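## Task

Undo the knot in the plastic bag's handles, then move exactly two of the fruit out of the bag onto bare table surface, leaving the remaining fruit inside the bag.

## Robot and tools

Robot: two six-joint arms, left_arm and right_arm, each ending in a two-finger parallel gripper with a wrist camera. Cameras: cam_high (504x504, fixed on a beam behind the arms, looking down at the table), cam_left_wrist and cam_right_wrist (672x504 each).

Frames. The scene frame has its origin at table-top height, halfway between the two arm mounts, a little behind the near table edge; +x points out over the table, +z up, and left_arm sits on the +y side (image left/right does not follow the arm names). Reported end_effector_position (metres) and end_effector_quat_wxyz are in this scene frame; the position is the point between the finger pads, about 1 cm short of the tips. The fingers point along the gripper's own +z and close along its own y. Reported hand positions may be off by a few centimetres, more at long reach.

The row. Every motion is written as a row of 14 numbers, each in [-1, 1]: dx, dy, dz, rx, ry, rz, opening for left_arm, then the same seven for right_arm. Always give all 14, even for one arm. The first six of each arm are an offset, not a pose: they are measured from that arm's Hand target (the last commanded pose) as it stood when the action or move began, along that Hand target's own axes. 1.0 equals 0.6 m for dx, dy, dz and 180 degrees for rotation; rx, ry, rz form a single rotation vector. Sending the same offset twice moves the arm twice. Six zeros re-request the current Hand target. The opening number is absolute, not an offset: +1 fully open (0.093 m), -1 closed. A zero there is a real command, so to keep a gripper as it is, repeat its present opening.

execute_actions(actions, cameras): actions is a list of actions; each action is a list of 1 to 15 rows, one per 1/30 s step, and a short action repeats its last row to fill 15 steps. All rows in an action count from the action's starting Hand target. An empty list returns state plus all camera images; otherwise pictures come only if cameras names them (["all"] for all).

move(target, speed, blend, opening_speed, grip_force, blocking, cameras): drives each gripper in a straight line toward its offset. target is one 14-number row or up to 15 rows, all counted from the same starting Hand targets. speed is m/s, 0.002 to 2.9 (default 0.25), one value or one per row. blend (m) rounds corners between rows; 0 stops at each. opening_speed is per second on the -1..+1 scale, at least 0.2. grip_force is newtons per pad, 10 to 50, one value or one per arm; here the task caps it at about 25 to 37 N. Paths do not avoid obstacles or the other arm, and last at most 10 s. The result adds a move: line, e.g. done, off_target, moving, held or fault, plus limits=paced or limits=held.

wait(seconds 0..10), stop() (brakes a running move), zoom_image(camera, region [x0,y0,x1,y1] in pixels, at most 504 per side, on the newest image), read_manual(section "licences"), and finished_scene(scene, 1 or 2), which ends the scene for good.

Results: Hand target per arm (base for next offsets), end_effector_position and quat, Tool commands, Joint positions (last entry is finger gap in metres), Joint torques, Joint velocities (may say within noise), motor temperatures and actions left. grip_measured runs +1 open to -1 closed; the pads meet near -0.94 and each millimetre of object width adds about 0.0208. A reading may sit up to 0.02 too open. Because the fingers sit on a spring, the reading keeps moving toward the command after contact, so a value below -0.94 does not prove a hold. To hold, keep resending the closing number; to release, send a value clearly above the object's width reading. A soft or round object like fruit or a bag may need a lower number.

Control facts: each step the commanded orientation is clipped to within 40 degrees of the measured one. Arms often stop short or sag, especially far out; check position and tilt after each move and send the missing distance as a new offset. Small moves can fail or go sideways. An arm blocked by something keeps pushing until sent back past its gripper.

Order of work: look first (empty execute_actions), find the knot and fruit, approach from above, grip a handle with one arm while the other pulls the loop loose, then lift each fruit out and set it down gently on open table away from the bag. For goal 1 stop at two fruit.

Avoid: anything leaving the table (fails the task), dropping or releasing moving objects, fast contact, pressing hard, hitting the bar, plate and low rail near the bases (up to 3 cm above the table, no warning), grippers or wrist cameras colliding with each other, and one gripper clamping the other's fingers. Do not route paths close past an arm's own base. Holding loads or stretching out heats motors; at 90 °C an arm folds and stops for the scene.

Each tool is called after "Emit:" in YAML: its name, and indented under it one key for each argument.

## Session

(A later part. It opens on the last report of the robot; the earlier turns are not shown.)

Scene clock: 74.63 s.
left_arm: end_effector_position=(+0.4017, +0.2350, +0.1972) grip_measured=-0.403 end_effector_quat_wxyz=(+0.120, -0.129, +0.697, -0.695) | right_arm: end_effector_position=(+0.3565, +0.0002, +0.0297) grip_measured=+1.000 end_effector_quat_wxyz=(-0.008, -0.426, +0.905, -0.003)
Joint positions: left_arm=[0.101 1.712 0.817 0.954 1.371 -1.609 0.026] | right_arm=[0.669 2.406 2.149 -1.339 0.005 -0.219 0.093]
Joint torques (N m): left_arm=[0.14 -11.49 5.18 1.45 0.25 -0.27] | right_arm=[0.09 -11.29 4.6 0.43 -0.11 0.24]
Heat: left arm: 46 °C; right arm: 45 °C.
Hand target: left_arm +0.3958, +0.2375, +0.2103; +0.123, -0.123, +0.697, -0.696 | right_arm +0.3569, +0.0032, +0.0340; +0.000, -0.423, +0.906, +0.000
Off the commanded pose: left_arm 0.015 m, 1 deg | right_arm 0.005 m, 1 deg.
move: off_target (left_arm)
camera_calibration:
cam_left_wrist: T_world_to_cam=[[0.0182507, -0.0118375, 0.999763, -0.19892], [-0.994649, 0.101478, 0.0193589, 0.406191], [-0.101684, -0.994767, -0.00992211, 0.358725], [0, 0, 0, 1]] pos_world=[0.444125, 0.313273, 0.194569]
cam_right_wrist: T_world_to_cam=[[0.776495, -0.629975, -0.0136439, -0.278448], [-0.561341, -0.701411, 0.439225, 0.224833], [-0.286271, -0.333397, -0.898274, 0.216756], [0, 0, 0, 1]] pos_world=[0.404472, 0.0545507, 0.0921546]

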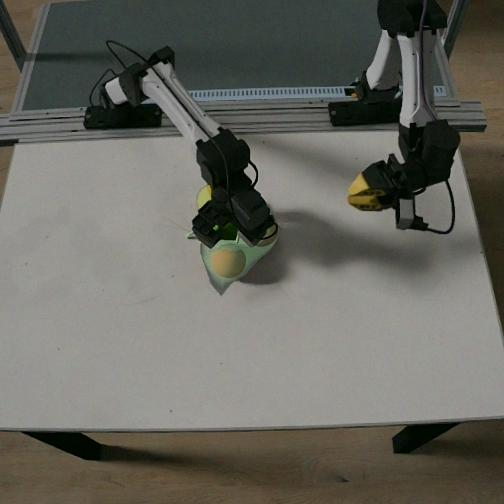

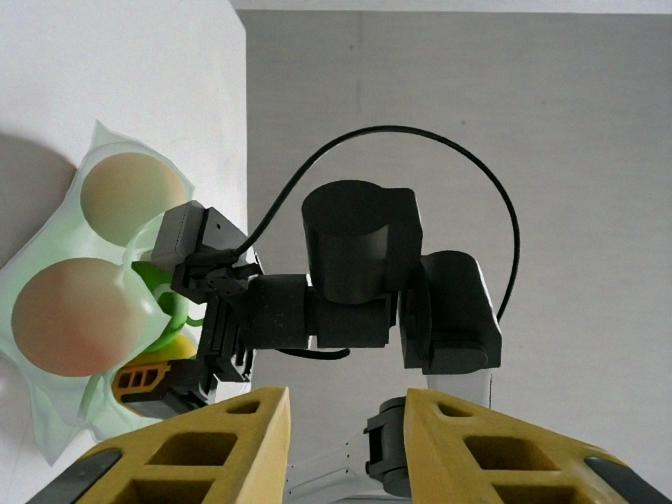

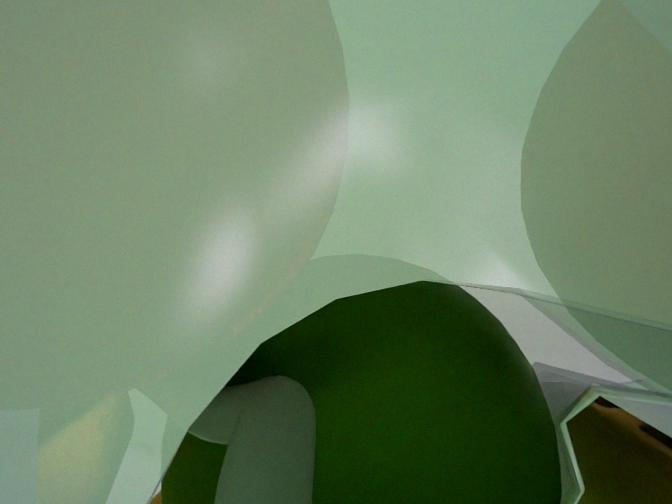

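Close and lift.

Emit:
move:
  target:
    - [0,0,0,0,0,0,-0.4,0,0,0,0,0,0,0.2]
    - [0,0,0,0,0,0,-0.4,0,0,-0.15,0,0,0,0.2]
  speed: 0.08
  cameras: ["all"]

Scene clock: 77.57 s.
left_arm: end_effector_position=(+0.4017, +0.2350, +0.1972) grip_measured=-0.403 end_effector_quat_wxyz=(+0.120, -0.129, +0.697, -0.695) | right_arm: end_effector_position=(+0.3592, +0.0010, +0.0892) grip_measured=+0.348 end_effector_quat_wxyz=(+0.010, -0.425, +0.905, +0.001)
Joint positions: left_arm=[0.101 1.712 0.817 0.954 1.371 -1.609 0.026] | right_arm=[0.667 2.406 2.386 -1.539 0.005 -0.218 0.062]
Joint torques (N m): left_arm=[0.13 -11.41 5.11 1.43 0.24 -0.28] | right_arm=[0.23 -15.05 6.78 0.19 -0.05 0.25]
Heat: left arm: 46 °C; right arm: 45 °C.
Hand target: left_arm +0.3958, +0.2375, +0.2103; +0.123, -0.123, +0.697, -0.696 | right_arm +0.3569, +0.0032, +0.1240; +0.000, -0.423, +0.906, +0.000
Off the commanded pose: left_arm 0.015 m, 1 deg | right_arm 0.035 m, 1 deg.
joint sent to its limit (right arm) — joint 4 (wrist pitch), lower limit. The joint targets are off in position and orientation.
move: off_target (left_arm, right_arm)
camera_calibration:
cam_left_wrist: T_world_to_cam=[[0.0182507, -0.0118375, 0.999763, -0.19892], [-0.994649, 0.101478, 0.0193589, 0.406191], [-0.101684, -0.994767, -0.00992211, 0.358725], [0, 0, 0, 1]] pos_world=[0.444125, 0.313273, 0.194569]
cam_right_wrist: T_world_to_cam=[[0.775475, -0.631361, -0.00464961, -0.279635], [-0.575552, -0.709917, 0.405904, 0.208889], [-0.259573, -0.312092, -0.913904, 0.263026], [0, 0, 0, 1]] pos_world=[0.40535, 0.0538315, 0.154291]

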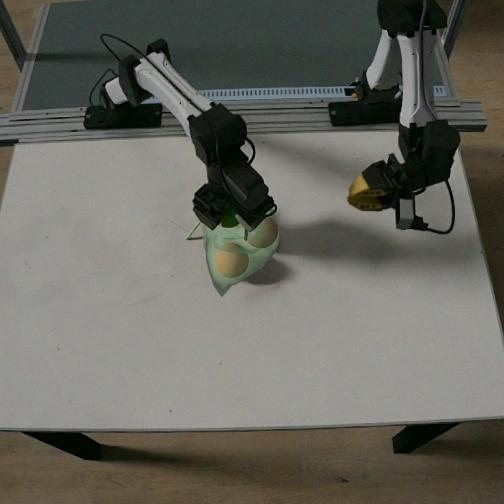

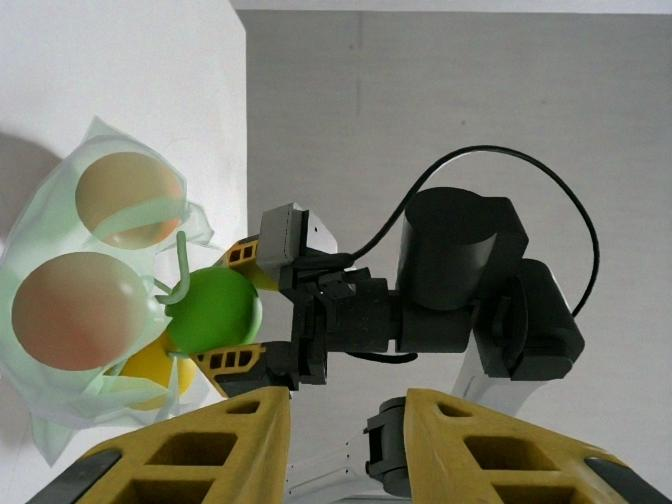

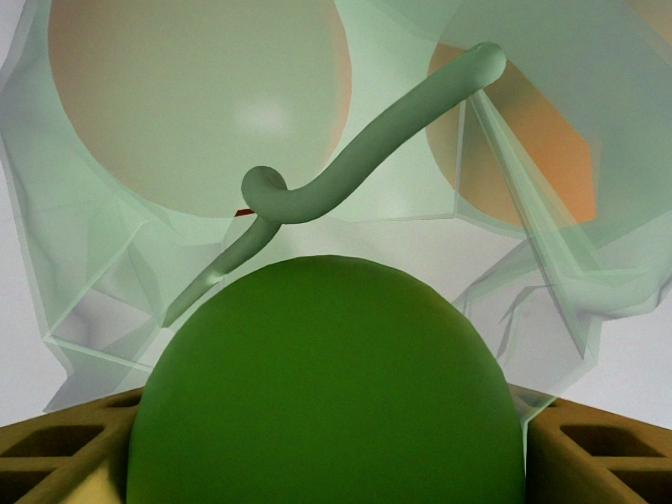

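Emit:
move:
  target: [0,0,0,0,0,0,-0.4,0,0,-0.2,0,0,0,0.2]
  speed: 0.1
  cameras: ["all"]

Scene clock: 79.53 s.
left_arm: end_effector_position=(+0.4017, +0.2350, +0.1972) grip_measured=-0.403 end_effector_quat_wxyz=(+0.120, -0.129, +0.697, -0.695) | right_arm: end_effector_position=(+0.3652, +0.0050, +0.2156) grip_measured=+0.348 end_effector_quat_wxyz=(+0.170, -0.418, +0.892, +0.037)
Joint positions: left_arm=[0.101 1.712 0.817 0.954 1.371 -1.609 0.026] | right_arm=[0.667 2.206 2.518 -1.54 0.005 -0.218 0.062]
Joint torques (N m): left_arm=[0.13 -11.55 5.01 1.44 0.26 -0.24] | right_arm=[0.55 -12.44 6.64 0.95 -0.04 0.2]
Heat: left arm: 46 °C; right arm: 46 °C.
Hand target: left_arm +0.3958, +0.2375, +0.2103; +0.123, -0.123, +0.697, -0.696 | right_arm +0.3567, +0.0031, +0.2440; +0.000, -0.423, +0.906, +0.000
Off the commanded pose: left_arm 0.015 m, 1 deg | right_arm 0.030 m, 20 deg.
joint sent to its limit (right arm) — joint 4 (wrist pitch), lower limit. The joint targets are off in position and orientation.
move: off_target (left_arm, right_arm)
camera_calibration:
cam_left_wrist: T_world_to_cam=[[0.0182507, -0.0118375, 0.999763, -0.19892], [-0.994649, 0.101478, 0.0193589, 0.406191], [-0.101684, -0.994767, -0.00992211, 0.358725], [0, 0, 0, 1]] pos_world=[0.444125, 0.313273, 0.194569]
cam_right_wrist: T_world_to_cam=[[0.76618, -0.638936, 0.0687722, -0.293538], [-0.642567, -0.760259, 0.095466, 0.255484], [-0.008712, -0.117335, -0.993054, 0.305782], [0, 0, 0, 1]] pos_world=[0.391732, 0.0425611, 0.299455]

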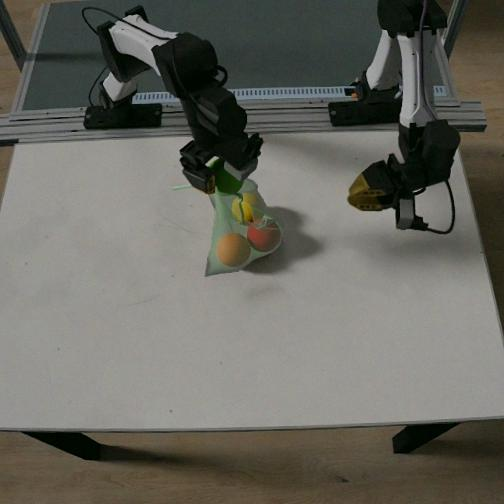

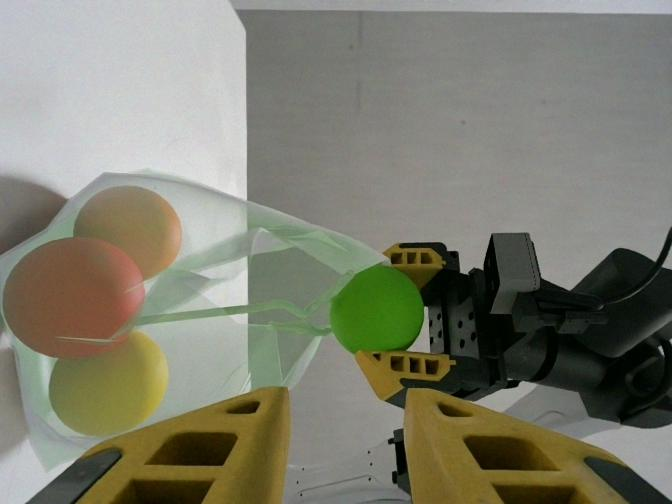

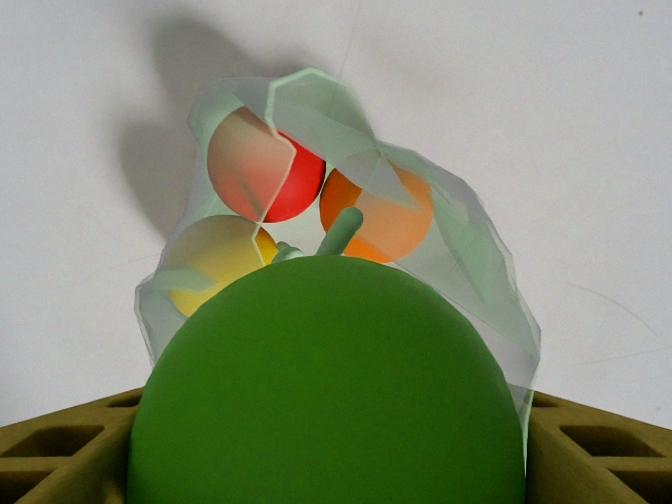

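Emit:
move:
  target: [0,0,0,0,0,0,-0.4,0.319,-0.2675,0,0,0,0,0.2]
  speed: 0.12
  cameras: ["all"]

Scene clock: 82.60 s.
left_arm: end_effector_position=(+0.4017, +0.2350, +0.1972) grip_measured=-0.403 end_effector_quat_wxyz=(+0.120, -0.129, +0.697, -0.695) | right_arm: end_effector_position=(+0.3678, -0.2439, +0.2288) grip_measured=+0.348 end_effector_quat_wxyz=(+0.125, -0.411, +0.903, -0.029)
Joint positions: left_arm=[0.101 1.712 0.817 0.954 1.371 -1.609 0.026] | right_arm=[0.106 1.852 2.075 -1.542 -0.019 -0.755 0.062]
Joint torques (N m): left_arm=[0.14 -11.55 5.12 1.45 0.24 -0.24] | right_arm=[0.14 -10.14 4.6 0.75 0.1 0]
Heat: left arm: 45 °C; right arm: 46 °C.
Hand target: left_arm +0.3958, +0.2375, +0.2103; +0.123, -0.123, +0.697, -0.696 | right_arm +0.3568, -0.2466, +0.2440; +0.000, -0.423, +0.906, +0.000
Off the commanded pose: left_arm 0.015 m, 1 deg | right_arm 0.019 m, 15 deg.
joint sent to its limit (right arm) — joint 4 (wrist pitch), lower limit. The joint targets are off in position and orientation.
move: off_target (left_arm, right_arm)
camera_calibration:
cam_left_wrist: T_world_to_cam=[[0.0182507, -0.0118375, 0.999763, -0.19892], [-0.994649, 0.101478, 0.0193589, 0.406191], [-0.101684, -0.994767, -0.00992211, 0.358725], [0, 0, 0, 1]] pos_world=[0.444125, 0.313273, 0.194569]
cam_right_wrist: T_world_to_cam=[[0.743107, -0.652979, 0.146326, -0.46816], [-0.667611, -0.708499, 0.228746, 0.0580614], [-0.0456941, -0.267672, -0.962426, 0.259696], [0, 0, 0, 1]] pos_world=[0.398522, -0.195049, 0.305161]

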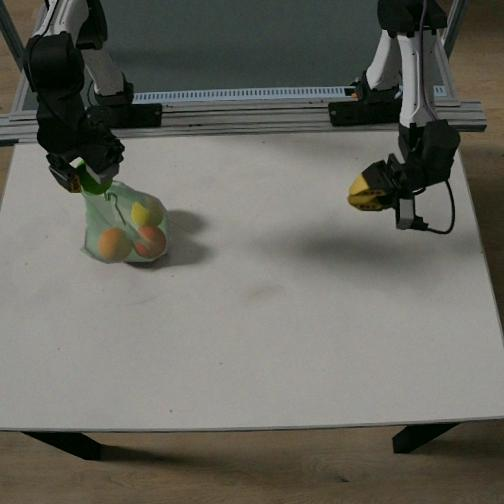

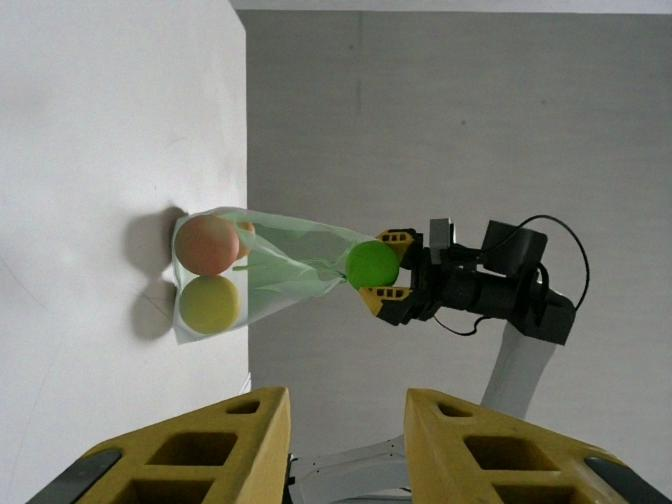

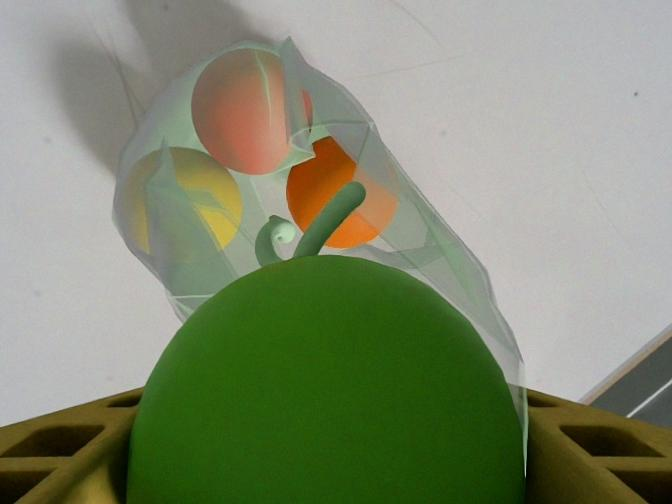

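Emit:
move:
  target:
    - [0,0,0,0,0,0,-0.4,0.079,0.0425,0.2,0,0,0,0.2]
    - [0,0,0,0,0,0,-0.4,0.135,0.0757,0.33,0,0,0,0.2]
  speed: 0.1
  blend: 0.02
  cameras: ["all"]

Emit:
zoom_image:
  camera: "cam_high"
  region: [20, 130, 180, 290]

Scene clock: 86.10 s.
left_arm: end_effector_position=(+0.4017, +0.2350, +0.1972) grip_measured=-0.403 end_effector_quat_wxyz=(+0.120, -0.129, +0.697, -0.695) | right_arm: end_effector_position=(+0.2674, -0.2760, +0.0375) grip_measured=+0.348 end_effector_quat_wxyz=(-0.015, -0.418, +0.908, +0.016)
Joint positions: left_arm=[0.101 1.712 0.817 0.954 1.371 -1.609 0.026] | right_arm=[0.026 1.674 1.113 -1.053 -0.01 -0.846 0.062]
Joint torques (N m): left_arm=[0.16 -11.47 5.07 1.46 0.25 -0.23] | right_arm=[-0.53 -8.05 4.52 0.34 0.08 0.02]
Heat: left arm: 46 °C; right arm: 46 °C.
Hand target: left_arm +0.3958, +0.2375, +0.2103; +0.123, -0.123, +0.697, -0.696 | right_arm +0.2702, -0.2795, +0.0459; +0.000, -0.423, +0.906, +0.000
Off the commanded pose: left_arm 0.015 m, 1 deg | right_arm 0.010 m, 3 deg.
move: off_target (left_arm, right_arm)
camera_calibration:
cam_left_wrist: T_world_to_cam=[[0.0182507, -0.0118375, 0.999763, -0.19892], [-0.994649, 0.101478, 0.0193589, 0.406191], [-0.101684, -0.994767, -0.00992211, 0.358725], [0, 0, 0, 1]] pos_world=[0.444125, 0.313273, 0.194569]
cam_right_wrist: T_world_to_cam=[[0.765417, -0.641436, -0.0519409, -0.381852], [-0.561022, -0.704639, 0.434439, -0.0230514], [-0.315264, -0.303387, -0.899202, 0.122219], [0, 0, 0, 1]] pos_world=[0.317875, -0.224097, 0.10008]

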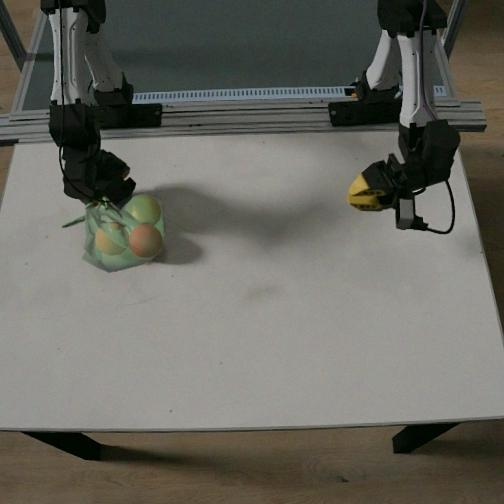

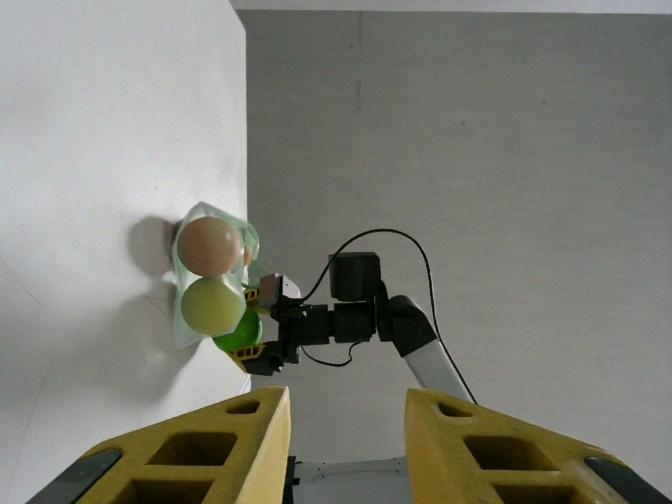

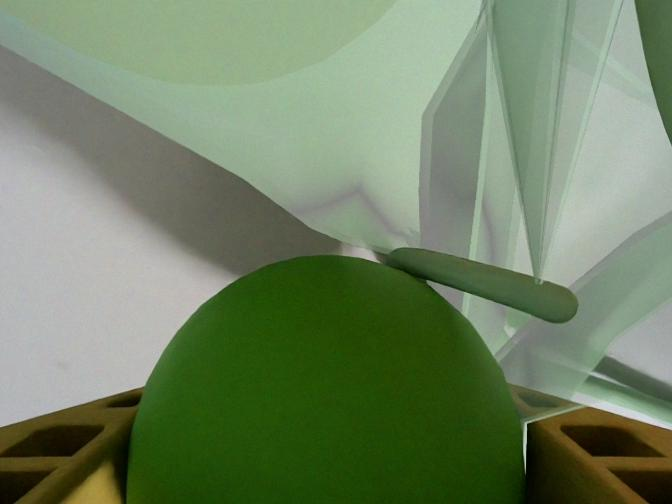

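Scaled by 3.150 from the camera's 504x504 image, which has a finer 720x720 frame.

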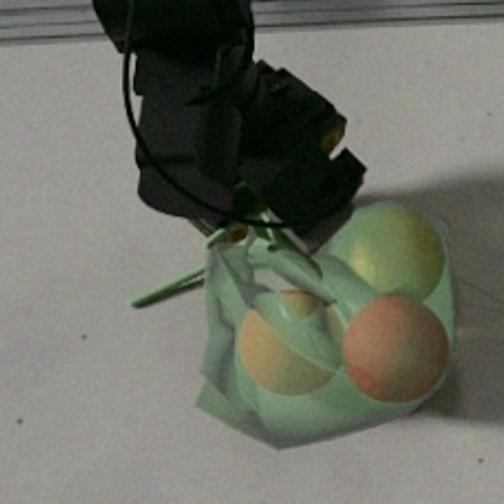

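Emit:
move:
  target:
    - [0,0,0,0,0,0,-0.4,0,0,0.013,0,0,0,0.2]
    - [0,0,0,0,0,0,-0.4,0,0,0.013,0,0,0,0.7]
  speed: 0.05
  opening_speed: 0.3
  cameras: ["all"]

Scene clock: 89.47 s.
left_arm: end_effector_position=(+0.4017, +0.2350, +0.1972) grip_measured=-0.403 end_effector_quat_wxyz=(+0.120, -0.129, +0.697, -0.695) | right_arm: end_effector_position=(+0.2681, -0.2760, +0.0323) grip_measured=+0.697 end_effector_quat_wxyz=(-0.010, -0.419, +0.908, +0.014)
Joint positions: left_arm=[0.101 1.712 0.817 0.954 1.371 -1.609 0.026] | right_arm=[0.026 1.674 1.092 -1.022 -0.009 -0.846 0.079]
Joint torques (N m): left_arm=[0.2 -11.47 5.11 1.48 0.22 -0.23] | right_arm=[-0.55 -7.38 4.53 0.42 0.11 0.02]
Heat: left arm: 46 °C; right arm: 46 °C.
Hand target: left_arm +0.3958, +0.2375, +0.2103; +0.123, -0.123, +0.697, -0.696 | right_arm +0.2702, -0.2796, +0.0381; +0.000, -0.423, +0.906, +0.000
Off the commanded pose: left_arm 0.015 m, 1 deg | right_arm 0.007 m, 2 deg.
move: off_target (left_arm)
camera_calibration:
cam_left_wrist: T_world_to_cam=[[0.0182507, -0.0118375, 0.999763, -0.19892], [-0.994649, 0.101478, 0.0193589, 0.406191], [-0.101684, -0.994767, -0.00992211, 0.358725], [0, 0, 0, 1]] pos_world=[0.444125, 0.313273, 0.194569]
cam_right_wrist: T_world_to_cam=[[0.76611, -0.641203, -0.0439802, -0.383095], [-0.565202, -0.704719, 0.428857, -0.0191206], [-0.305978, -0.303694, -0.902301, 0.115314], [0, 0, 0, 1]] pos_world=[0.317969, -0.224096, 0.0953997]

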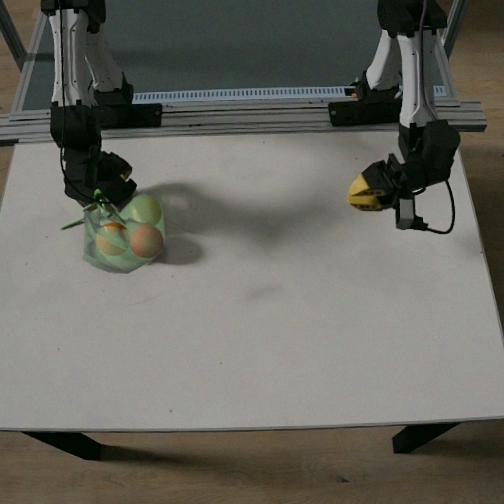

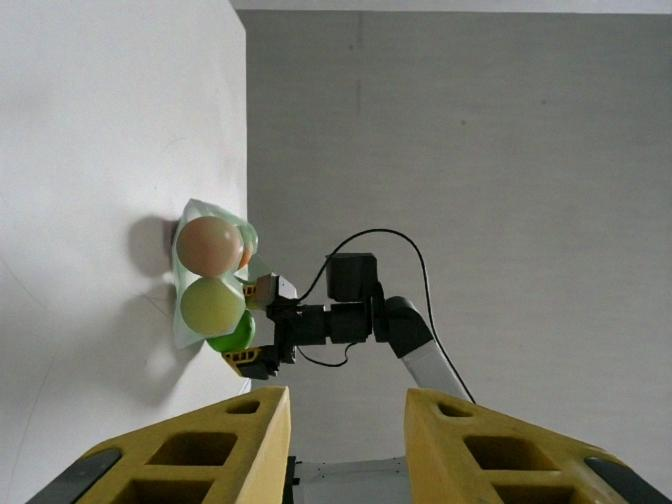

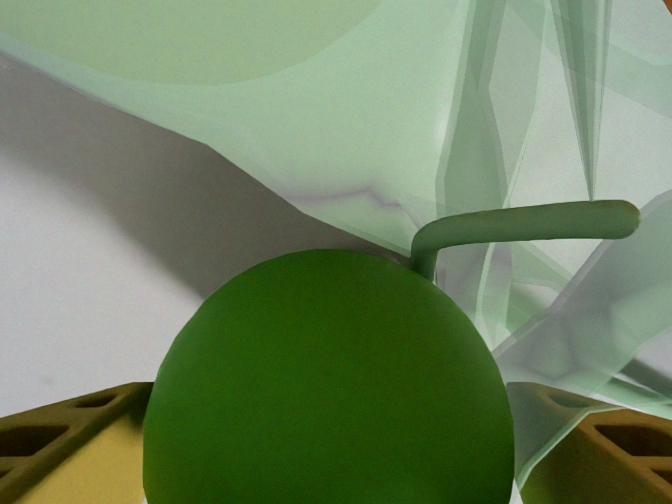

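Emit:
move:
  target:
    - [0,0,0,0,0,0,-0.4,0,0,0,0,0,0,1]
    - [0,0,0,0,0,0,-0.4,0,0,-0.2,0,0,0,1]
  speed: 0.08
  cameras: ["cam_high","cam_right_wrist"]

Emit:
zoom_image:
  camera: "cam_high"
  region: [20, 130, 180, 290]

Scene clock: 92.90 s.
left_arm: end_effector_position=(+0.4017, +0.2350, +0.1972) grip_measured=-0.403 end_effector_quat_wxyz=(+0.120, -0.129, +0.697, -0.695) | right_arm: end_effector_position=(+0.2706, -0.2768, +0.1464) grip_measured=+1.000 end_effector_quat_wxyz=(-0.008, -0.419, +0.908, +0.013)
Joint positions: left_arm=[0.101 1.712 0.817 0.954 1.371 -1.609 0.026] | right_arm=[0.026 1.631 1.504 -1.472 -0.009 -0.847 0.093]
Joint torques (N m): left_arm=[0.17 -11.44 5.14 1.45 0.21 -0.23] | right_arm=[-0.2 -6.61 6.89 0.09 0.08 0.08]
Heat: left arm: 46 °C; right arm: 45 °C.
Hand target: left_arm +0.3958, +0.2375, +0.2103; +0.123, -0.123, +0.697, -0.696 | right_arm +0.2701, -0.2796, +0.1581; +0.000, -0.423, +0.906, +0.000
Off the commanded pose: left_arm 0.015 m, 1 deg | right_arm 0.012 m, 2 deg.
move: off_target (left_arm, right_arm)
camera_calibration:
cam_right_wrist: T_world_to_cam=[[0.76654, -0.640941, -0.0401517, -0.381068], [-0.567147, -0.704964, 0.425875, -0.0663285], [-0.301266, -0.303678, -0.90389, 0.217683], [0, 0, 0, 1]] pos_world=[0.320066, -0.224895, 0.209709]
Images, in order (width x height): cam_high 504x504, cam_right_wrist 672x504.

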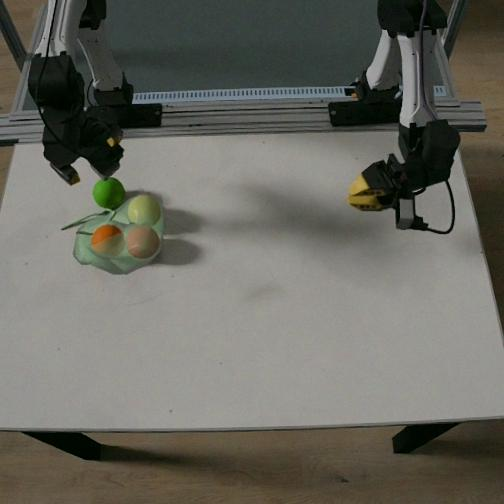

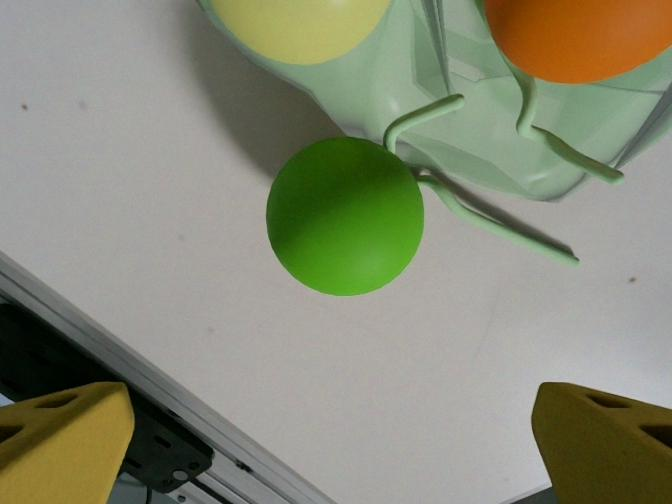

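Scaled by 3.150 from the camera's 504x504 image, which has a finer 720x720 frame.

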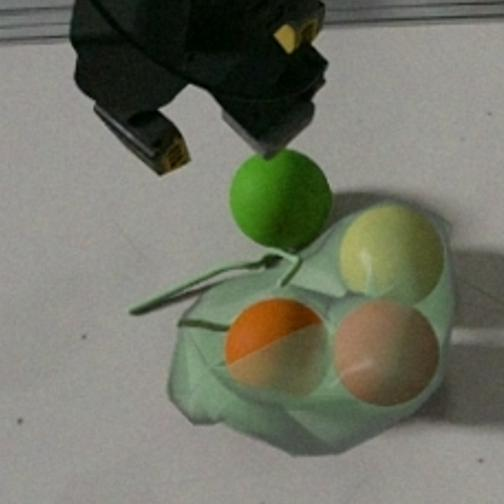

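Emit:
move:
  target:
    - [0,0,0,0,0,0,-0.4,0,0,0.2,0,0,0,1]
    - [0,0,0,0,0,0,-0.4,0,0,0.2,0,0,0,0.25]
    - [0,0,0,0,0,0,-0.4,0,0,0.02,0,0,0,0.25]
    - [0,0,0,0,0,0,-0.4,-0.345,0.289,0.02,0,0,0,0.25]
    - [0,0,0,0,0,0,-0.4,-0.345,0.289,0.197,0,0,0,0.25]
  speed: 0.15
  blend: [0,0,0.02,0.02,0]
  cameras: ["all"]

Scene clock: 99.80 s.
left_arm: end_effector_position=(+0.4017, +0.2350, +0.1972) grip_measured=-0.403 end_effector_quat_wxyz=(+0.120, -0.129, +0.697, -0.695) | right_arm: end_effector_position=(+0.2687, -0.0106, +0.0444) grip_measured=+0.266 end_effector_quat_wxyz=(+0.000, -0.426, +0.905, +0.005)
Joint positions: left_arm=[0.101 1.712 0.817 0.954 1.371 -1.609 0.026] | right_arm=[0.781 2.05 1.626 -1.151 -0.007 -0.108 0.058]
Joint torques (N m): left_arm=[0.03 -11.37 5.14 1.43 0.26 -0.25] | right_arm=[-0.03 -7.24 5.05 0.52 0.06 0.19]
Heat: left arm: 47 °C; right arm: 44 °C.
Hand target: left_arm +0.3958, +0.2375, +0.2103; +0.123, -0.123, +0.697, -0.696 | right_arm +0.2702, -0.0095, +0.0399; +0.000, -0.423, +0.906, +0.000
Off the commanded pose: left_arm 0.015 m, 1 deg | right_arm 0.005 m, 1 deg.
move: off_target (left_arm)
camera_calibration:
cam_left_wrist: T_world_to_cam=[[0.0182507, -0.0118375, 0.999763, -0.19892], [-0.994649, 0.101478, 0.0193589, 0.406191], [-0.101684, -0.994767, -0.00992211, 0.358725], [0, 0, 0, 1]] pos_world=[0.444125, 0.313273, 0.194569]
cam_right_wrist: T_world_to_cam=[[0.777135, -0.629001, -0.0204641, -0.216653], [-0.564413, -0.710982, 0.419455, 0.163188], [-0.278387, -0.314423, -0.907545, 0.199699], [0, 0, 0, 1]] pos_world=[0.316068, 0.0425383, 0.108352]

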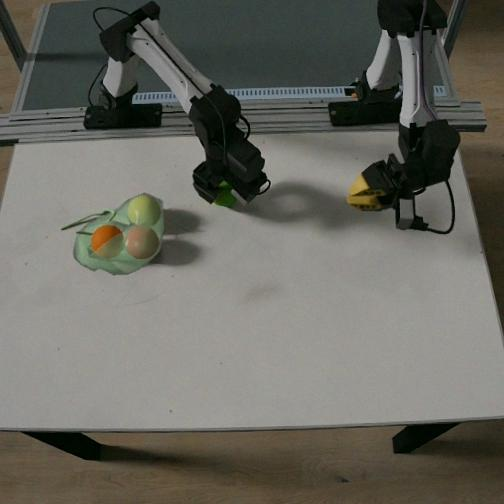

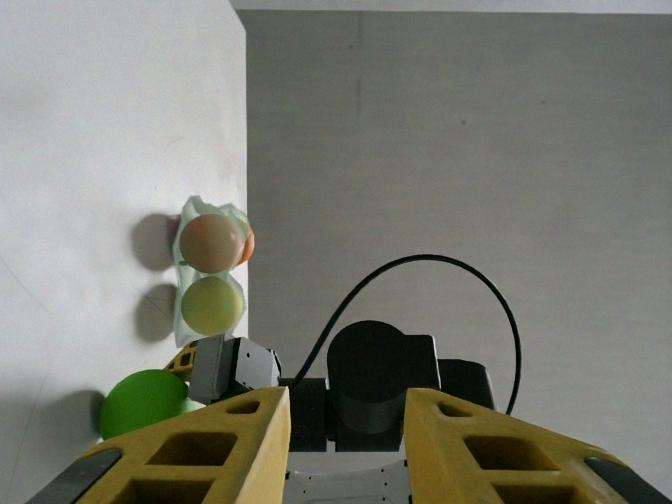

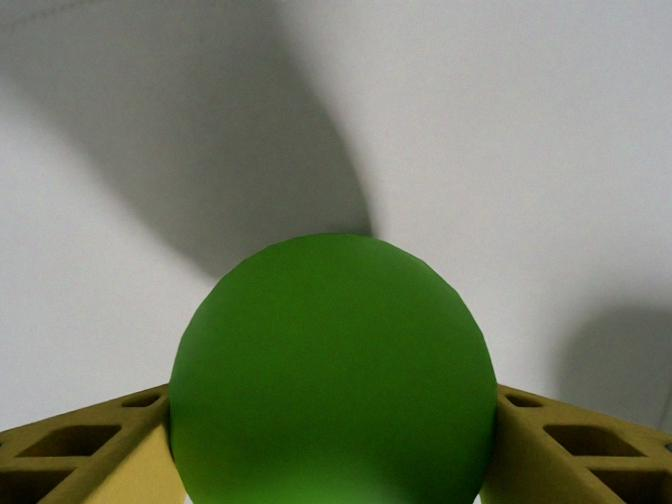

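Emit:
move:
  target:
    - [0,0,0,0,0,0,-0.4,0,0,0.003,0,0,0,0.8]
    - [0,0,0,0,0,0,-0.4,0,0,-0.25,0,0,0,1]
    - [0,0,0,0,0,0,-0.4,0.143,-0.348,-0.25,0,0,0,1]
  speed: [0.05,0.15,0.2]
  opening_speed: 0.4
  cameras: ["cam_high","cam_right_wrist"]

Emit:
zoom_image:
  camera: "cam_high"
  region: [60, 170, 200, 290]

Scene clock: 106.83 s.
left_arm: end_effector_position=(+0.4017, +0.2350, +0.1972) grip_measured=-0.403 end_effector_quat_wxyz=(+0.120, -0.129, +0.697, -0.695) | right_arm: end_effector_position=(+0.3757, -0.2110, +0.1860) grip_measured=+1.000 end_effector_quat_wxyz=(+0.070, -0.412, +0.908, -0.010)
Joint positions: left_arm=[0.101 1.712 0.817 0.954 1.371 -1.609 0.026] | right_arm=[0.192 1.965 2.069 -1.539 -0.007 -0.668 0.093]
Joint torques (N m): left_arm=[0.12 -11.41 5.14 1.42 0.25 -0.24] | right_arm=[0.66 -7.01 6.78 0.47 0.03 0.03]
Heat: left arm: 47 °C; right arm: 44 °C.
Hand target: left_arm +0.3958, +0.2375, +0.2103; +0.123, -0.123, +0.697, -0.696 | right_arm +0.3751, -0.2094, +0.1900; +0.000, -0.423, +0.906, +0.000
Off the commanded pose: left_arm 0.015 m, 1 deg | right_arm 0.004 m, 8 deg.
joint sent to its limit (right arm) — joint 4 (wrist pitch), lower limit. The joint targets are off in position and orientation.
move: off_target (left_arm, right_arm); target 2's new opening was sent with right_arm's hand 0.021 m and 5 deg from that target
camera_calibration:
cam_right_wrist: T_world_to_cam=[[0.755163, -0.652211, 0.0659492, -0.435715], [-0.636334, -0.705151, 0.312796, 0.0697962], [-0.157505, -0.278178, -0.947528, 0.264659], [0, 0, 0, 1]] pos_world=[0.415135, -0.161339, 0.257675]
Images, in order (width x height): cam_high 504x504, cam_right_wrist 672x504.

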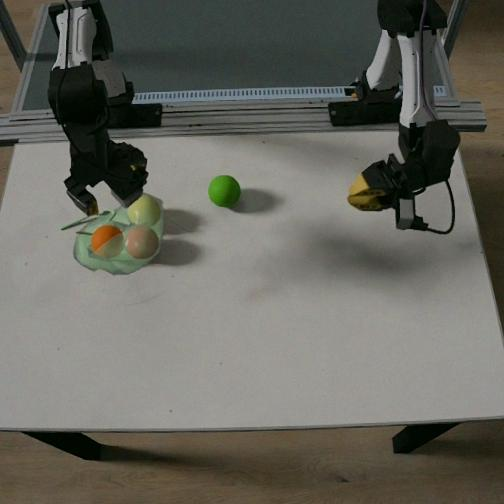

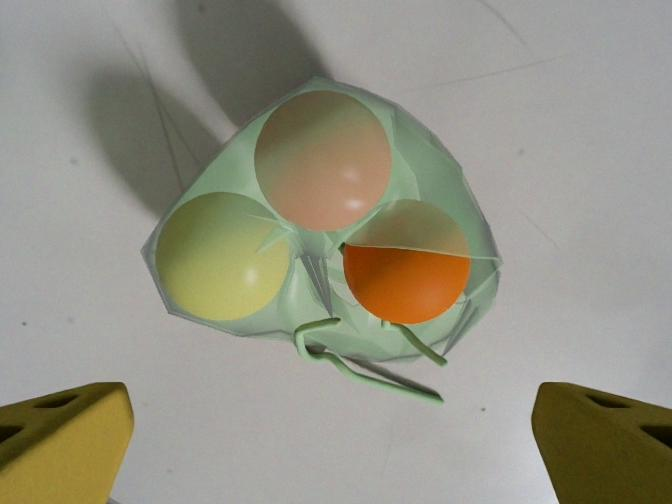

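Scaled by 3.600 from the camera's 504x504 image, which has a finer 720x720 frame.

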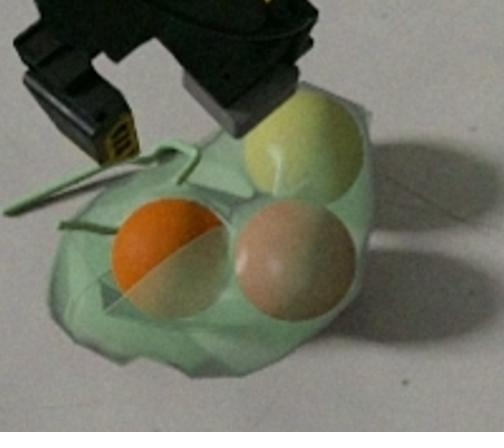

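Emit:
move:
  target: [0,0,0,0,0,0,-0.4,0.043,-0.0927,0.1,0,0,0,0.75]
  speed: 0.15
  cameras: ["cam_right_wrist"]

Scene clock: 108.40 s.
left_arm: end_effector_position=(+0.4017, +0.2350, +0.1972) grip_measured=-0.403 end_effector_quat_wxyz=(+0.120, -0.129, +0.697, -0.695) | right_arm: end_effector_position=(+0.3983, -0.2647, +0.1280) grip_measured=+0.753 end_effector_quat_wxyz=(+0.002, -0.415, +0.910, +0.007)
Joint positions: left_arm=[0.101 1.712 0.817 0.954 1.371 -1.609 0.026] | right_arm=[0.051 2.139 2.101 -1.539 -0.007 -0.814 0.081]
Joint torques (N m): left_arm=[0.18 -11.51 5.19 1.41 0.23 -0.24] | right_arm=[0.2 -7.68 6.99 0.21 0.03 0.04]
Heat: left arm: 47 °C; right arm: 44 °C.
Hand target: left_arm +0.3958, +0.2375, +0.2103; +0.123, -0.123, +0.697, -0.696 | right_arm +0.4012, -0.2649, +0.1300; +0.000, -0.423, +0.906, +0.000
Off the commanded pose: left_arm 0.015 m, 1 deg | right_arm 0.004 m, 1 deg.
move: off_target (left_arm)
camera_calibration:
cam_right_wrist: T_world_to_cam=[[0.762051, -0.647134, -0.0222796, -0.474143], [-0.581997, -0.699618, 0.414505, 0.0312372], [-0.283827, -0.302907, -0.909774, 0.237271], [0, 0, 0, 1]] pos_world=[0.446845, -0.213109, 0.192351]
Images, in order (width x height): cam_right_wrist 672x504.

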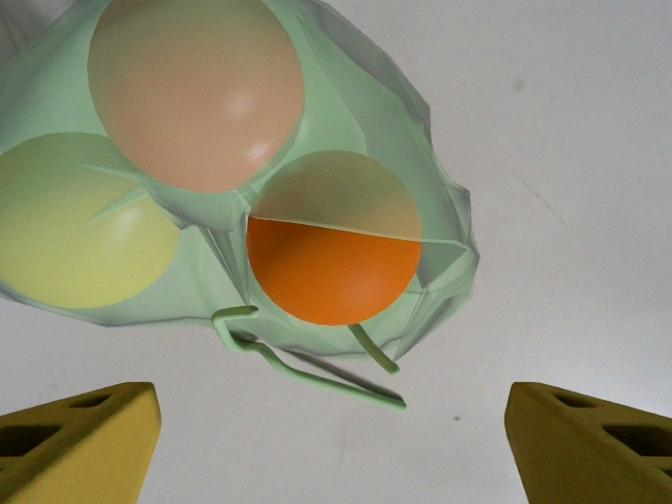

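Emit:
move:
  target:
    - [0,0,0,0,0,0,-0.4,0.0067,0,0.157,0,0,0,0.75]
    - [0,0,0,0,0,0,-0.4,0.0067,0,0.157,0,0,0,0.2]
    - [0,0,0,0,0,0,-0.4,0.0067,0,0,0,0,0,0.2]
  speed: 0.1
  cameras: ["all"]

Emit:
zoom_image:
  camera: "cam_high"
  region: [40, 150, 180, 290]

Scene clock: 113.13 s.
left_arm: end_effector_position=(+0.4017, +0.2350, +0.1972) grip_measured=-0.403 end_effector_quat_wxyz=(+0.120, -0.129, +0.697, -0.695) | right_arm: end_effector_position=(+0.3981, -0.2659, +0.1223) grip_measured=+0.261 end_effector_quat_wxyz=(+0.000, -0.418, +0.908, +0.008)
Joint positions: left_arm=[0.101 1.712 0.817 0.954 1.371 -1.609 0.026] | right_arm=[0.048 2.139 2.078 -1.521 -0.007 -0.824 0.058]
Joint torques (N m): left_arm=[0.1 -11.45 5.22 1.48 0.25 -0.24] | right_arm=[-0.2 -8.9 7.05 0.09 0.05 0.03]
Heat: left arm: 47 °C; right arm: 45 °C.
Hand target: left_arm +0.3958, +0.2375, +0.2103; +0.123, -0.123, +0.697, -0.696 | right_arm +0.3986, -0.2680, +0.1300; +0.000, -0.423, +0.906, +0.000
Off the commanded pose: left_arm 0.015 m, 1 deg | right_arm 0.008 m, 1 deg.
move: off_target (left_arm)
camera_calibration:
cam_left_wrist: T_world_to_cam=[[0.0182507, -0.0118375, 0.999763, -0.19892], [-0.994649, 0.101478, 0.0193589, 0.406191], [-0.101684, -0.994767, -0.00992211, 0.358725], [0, 0, 0, 1]] pos_world=[0.444125, 0.313273, 0.194569]
cam_right_wrist: T_world_to_cam=[[0.765853, -0.642477, -0.0263111, -0.474655], [-0.575472, -0.703089, 0.41773, 0.0286954], [-0.286881, -0.304778, -0.90819, 0.232239], [0, 0, 0, 1]] pos_world=[0.446654, -0.213998, 0.186441]

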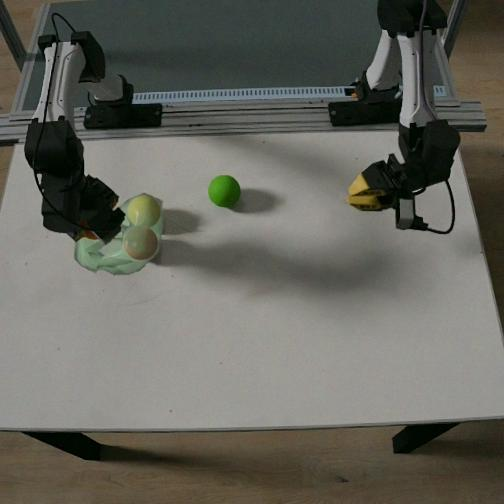

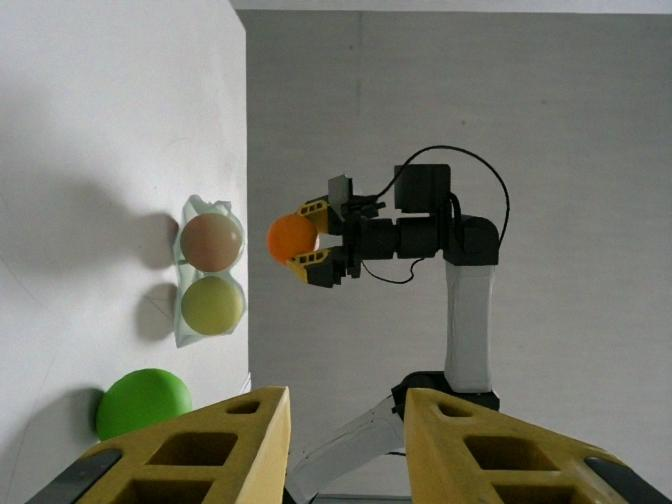

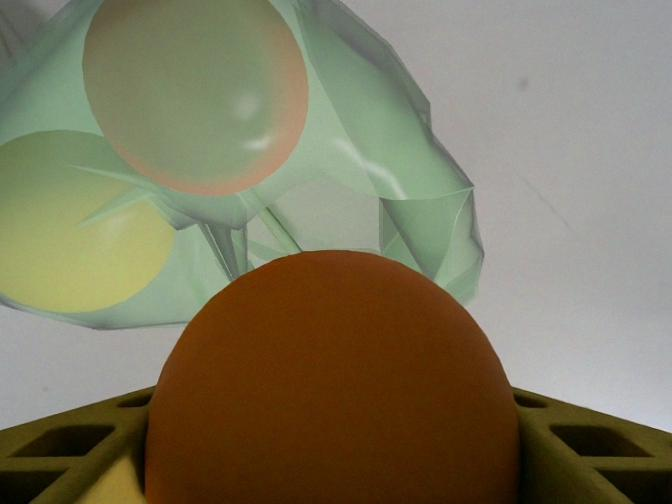

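Scaled by 3.600 from the camera's 504x504 image, which has a finer 720x720 frame.

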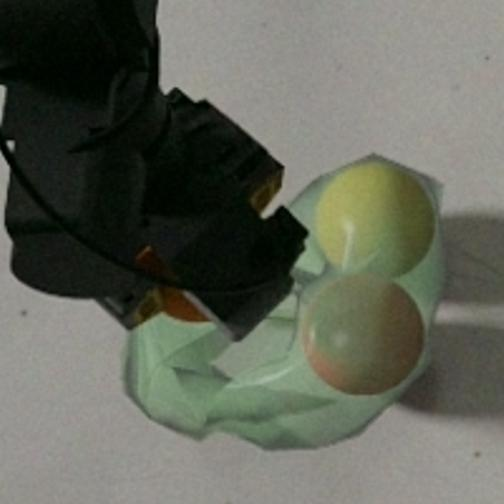

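Emit:
move:
  target:
    - [0,0,0,0,0,0,-0.4,0,0,-0.07,0,0,0,0.2]
    - [0,0,0,0,0,0,-0.4,-0.055,0.344,-0.07,0,0,0,0.2]
    - [0,0,0,0,0,0,-0.4,-0.055,0.344,0.15,0,0,0,0.2]
    - [0,0,0,0,0,0,-0.4,-0.055,0.344,0.158,0,0,0,0.2]
  speed: [0.15,0.15,0.12,0.03]
  blend: [0.02,0.02,0,0]
  cameras: ["all"]

Scene clock: 117.47 s.
left_arm: end_effector_position=(+0.4017, +0.2350, +0.1972) grip_measured=-0.403 end_effector_quat_wxyz=(+0.120, -0.129, +0.697, -0.695) | right_arm: end_effector_position=(+0.2604, -0.1105, +0.0354) grip_measured=+0.261 end_effector_quat_wxyz=(-0.004, -0.426, +0.905, +0.005)
Joint positions: left_arm=[0.101 1.712 0.817 0.954 1.371 -1.609 0.026] | right_arm=[0.574 1.809 1.26 -1.036 -0.006 -0.314 0.058]
Joint torques (N m): left_arm=[0.03 -11.4 5 1.45 0.27 -0.24] | right_arm=[0.1 -6.32 4.56 0.5 0.05 0.24]
Heat: left arm: 47 °C; right arm: 45 °C.
Hand target: left_arm +0.3958, +0.2375, +0.2103; +0.123, -0.123, +0.697, -0.696 | right_arm +0.2617, -0.1101, +0.0351; +0.000, -0.423, +0.906, +0.000
Off the commanded pose: left_arm 0.015 m, 1 deg | right_arm 0.001 m, 1 deg.
move: off_target (left_arm)
camera_calibration:
cam_left_wrist: T_world_to_cam=[[0.0182507, -0.0118375, 0.999763, -0.19892], [-0.994649, 0.101478, 0.0193589, 0.406191], [-0.101684, -0.994767, -0.00992211, 0.358725], [0, 0, 0, 1]] pos_world=[0.444125, 0.313273, 0.194569]
cam_right_wrist: T_world_to_cam=[[0.776308, -0.629926, -0.0232213, -0.273086], [-0.562367, -0.708751, 0.425929, 0.0906347], [-0.284762, -0.317593, -0.904459, 0.159088], [0, 0, 0, 1]] pos_world=[0.308271, -0.0572613, 0.0989431]

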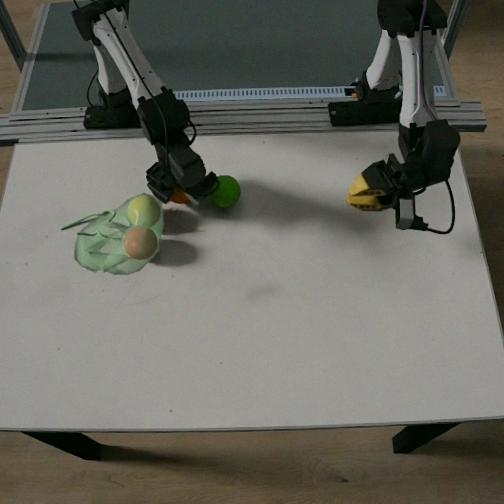

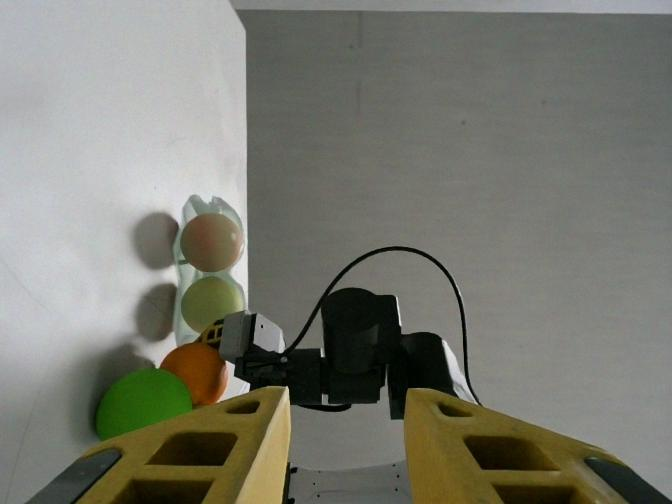

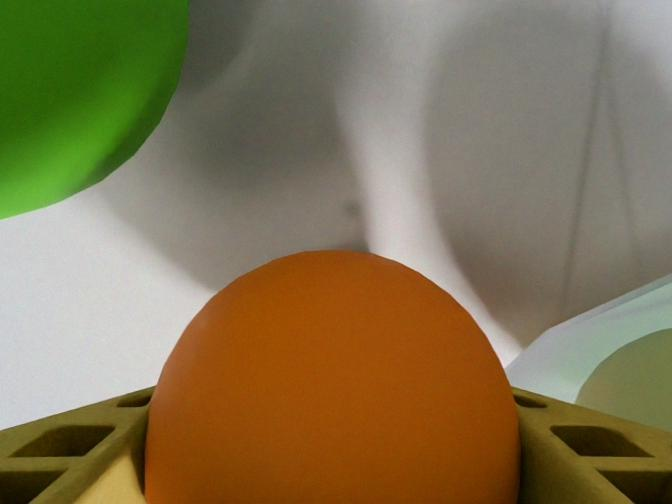

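Emit:
move:
  target:
    - [0,0,0,0,0,0,-0.4,0,0,0.006,0,0,0,0.2]
    - [0,0,0,0,0,0,-0.4,0,0,0.006,0,0,0,0.7]
    - [0,0,0,0,0,0,-0.4,0,0,-0.25,0,0,0,0.7]
  speed: [0.03,0.05,0.15]
  opening_speed: 0.3
  cameras: ["cam_high"]

Emit:
zoom_image:
  camera: "cam_high"
  region: [50, 130, 260, 290]

Scene clock: 122.63 s.
left_arm: end_effector_position=(+0.4017, +0.2350, +0.1972) grip_measured=-0.403 end_effector_quat_wxyz=(+0.120, -0.129, +0.697, -0.695) | right_arm: end_effector_position=(+0.2647, -0.1085, +0.1692) grip_measured=+0.697 end_effector_quat_wxyz=(+0.010, -0.425, +0.905, +0.007)
Joint positions: left_arm=[0.101 1.712 0.817 0.954 1.371 -1.609 0.026] | right_arm=[0.574 1.783 1.765 -1.539 -0.006 -0.312 0.079]
Joint torques (N m): left_arm=[0.14 -11.44 5.07 1.47 0.22 -0.28] | right_arm=[0.2 -8.54 6.5 0.15 0.02 0.24]
Motor temperatures (°C): left_arm=[26 48 44 43 25 26 30] | right_arm=[25 44 40 40 27 24 27]
Heat: left arm: 48 °C; right arm: 44 °C.
Hand target: left_arm +0.3958, +0.2375, +0.2103; +0.123, -0.123, +0.697, -0.696 | right_arm +0.2615, -0.1102, +0.1851; +0.000, -0.423, +0.906, +0.000
Off the commanded pose: left_arm 0.015 m, 1 deg | right_arm 0.016 m, 1 deg.
joint sent to its limit (right arm) — joint 4 (wrist pitch), lower limit. The joint targets are off in position and orientation.
move: off_target (left_arm, right_arm)
Images, in order (width x height): cam_high 504x504.

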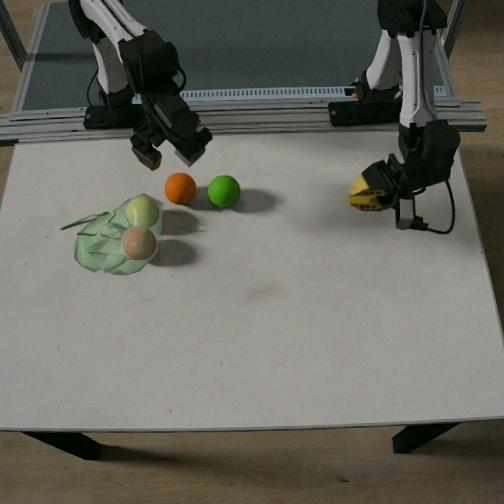

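Scaled by 2.400 from the camera's 504x504 image, which has a finer 720x720 frame.

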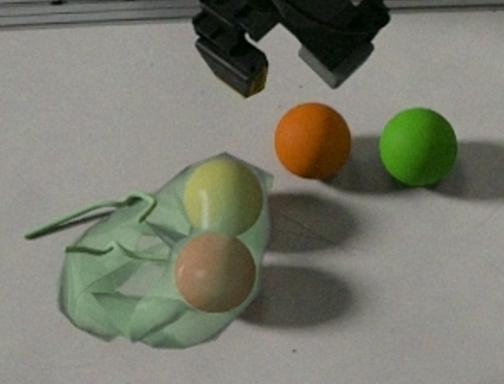

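Emit:
finished_scene:
  scene: 1

The scene is finished: the task was done.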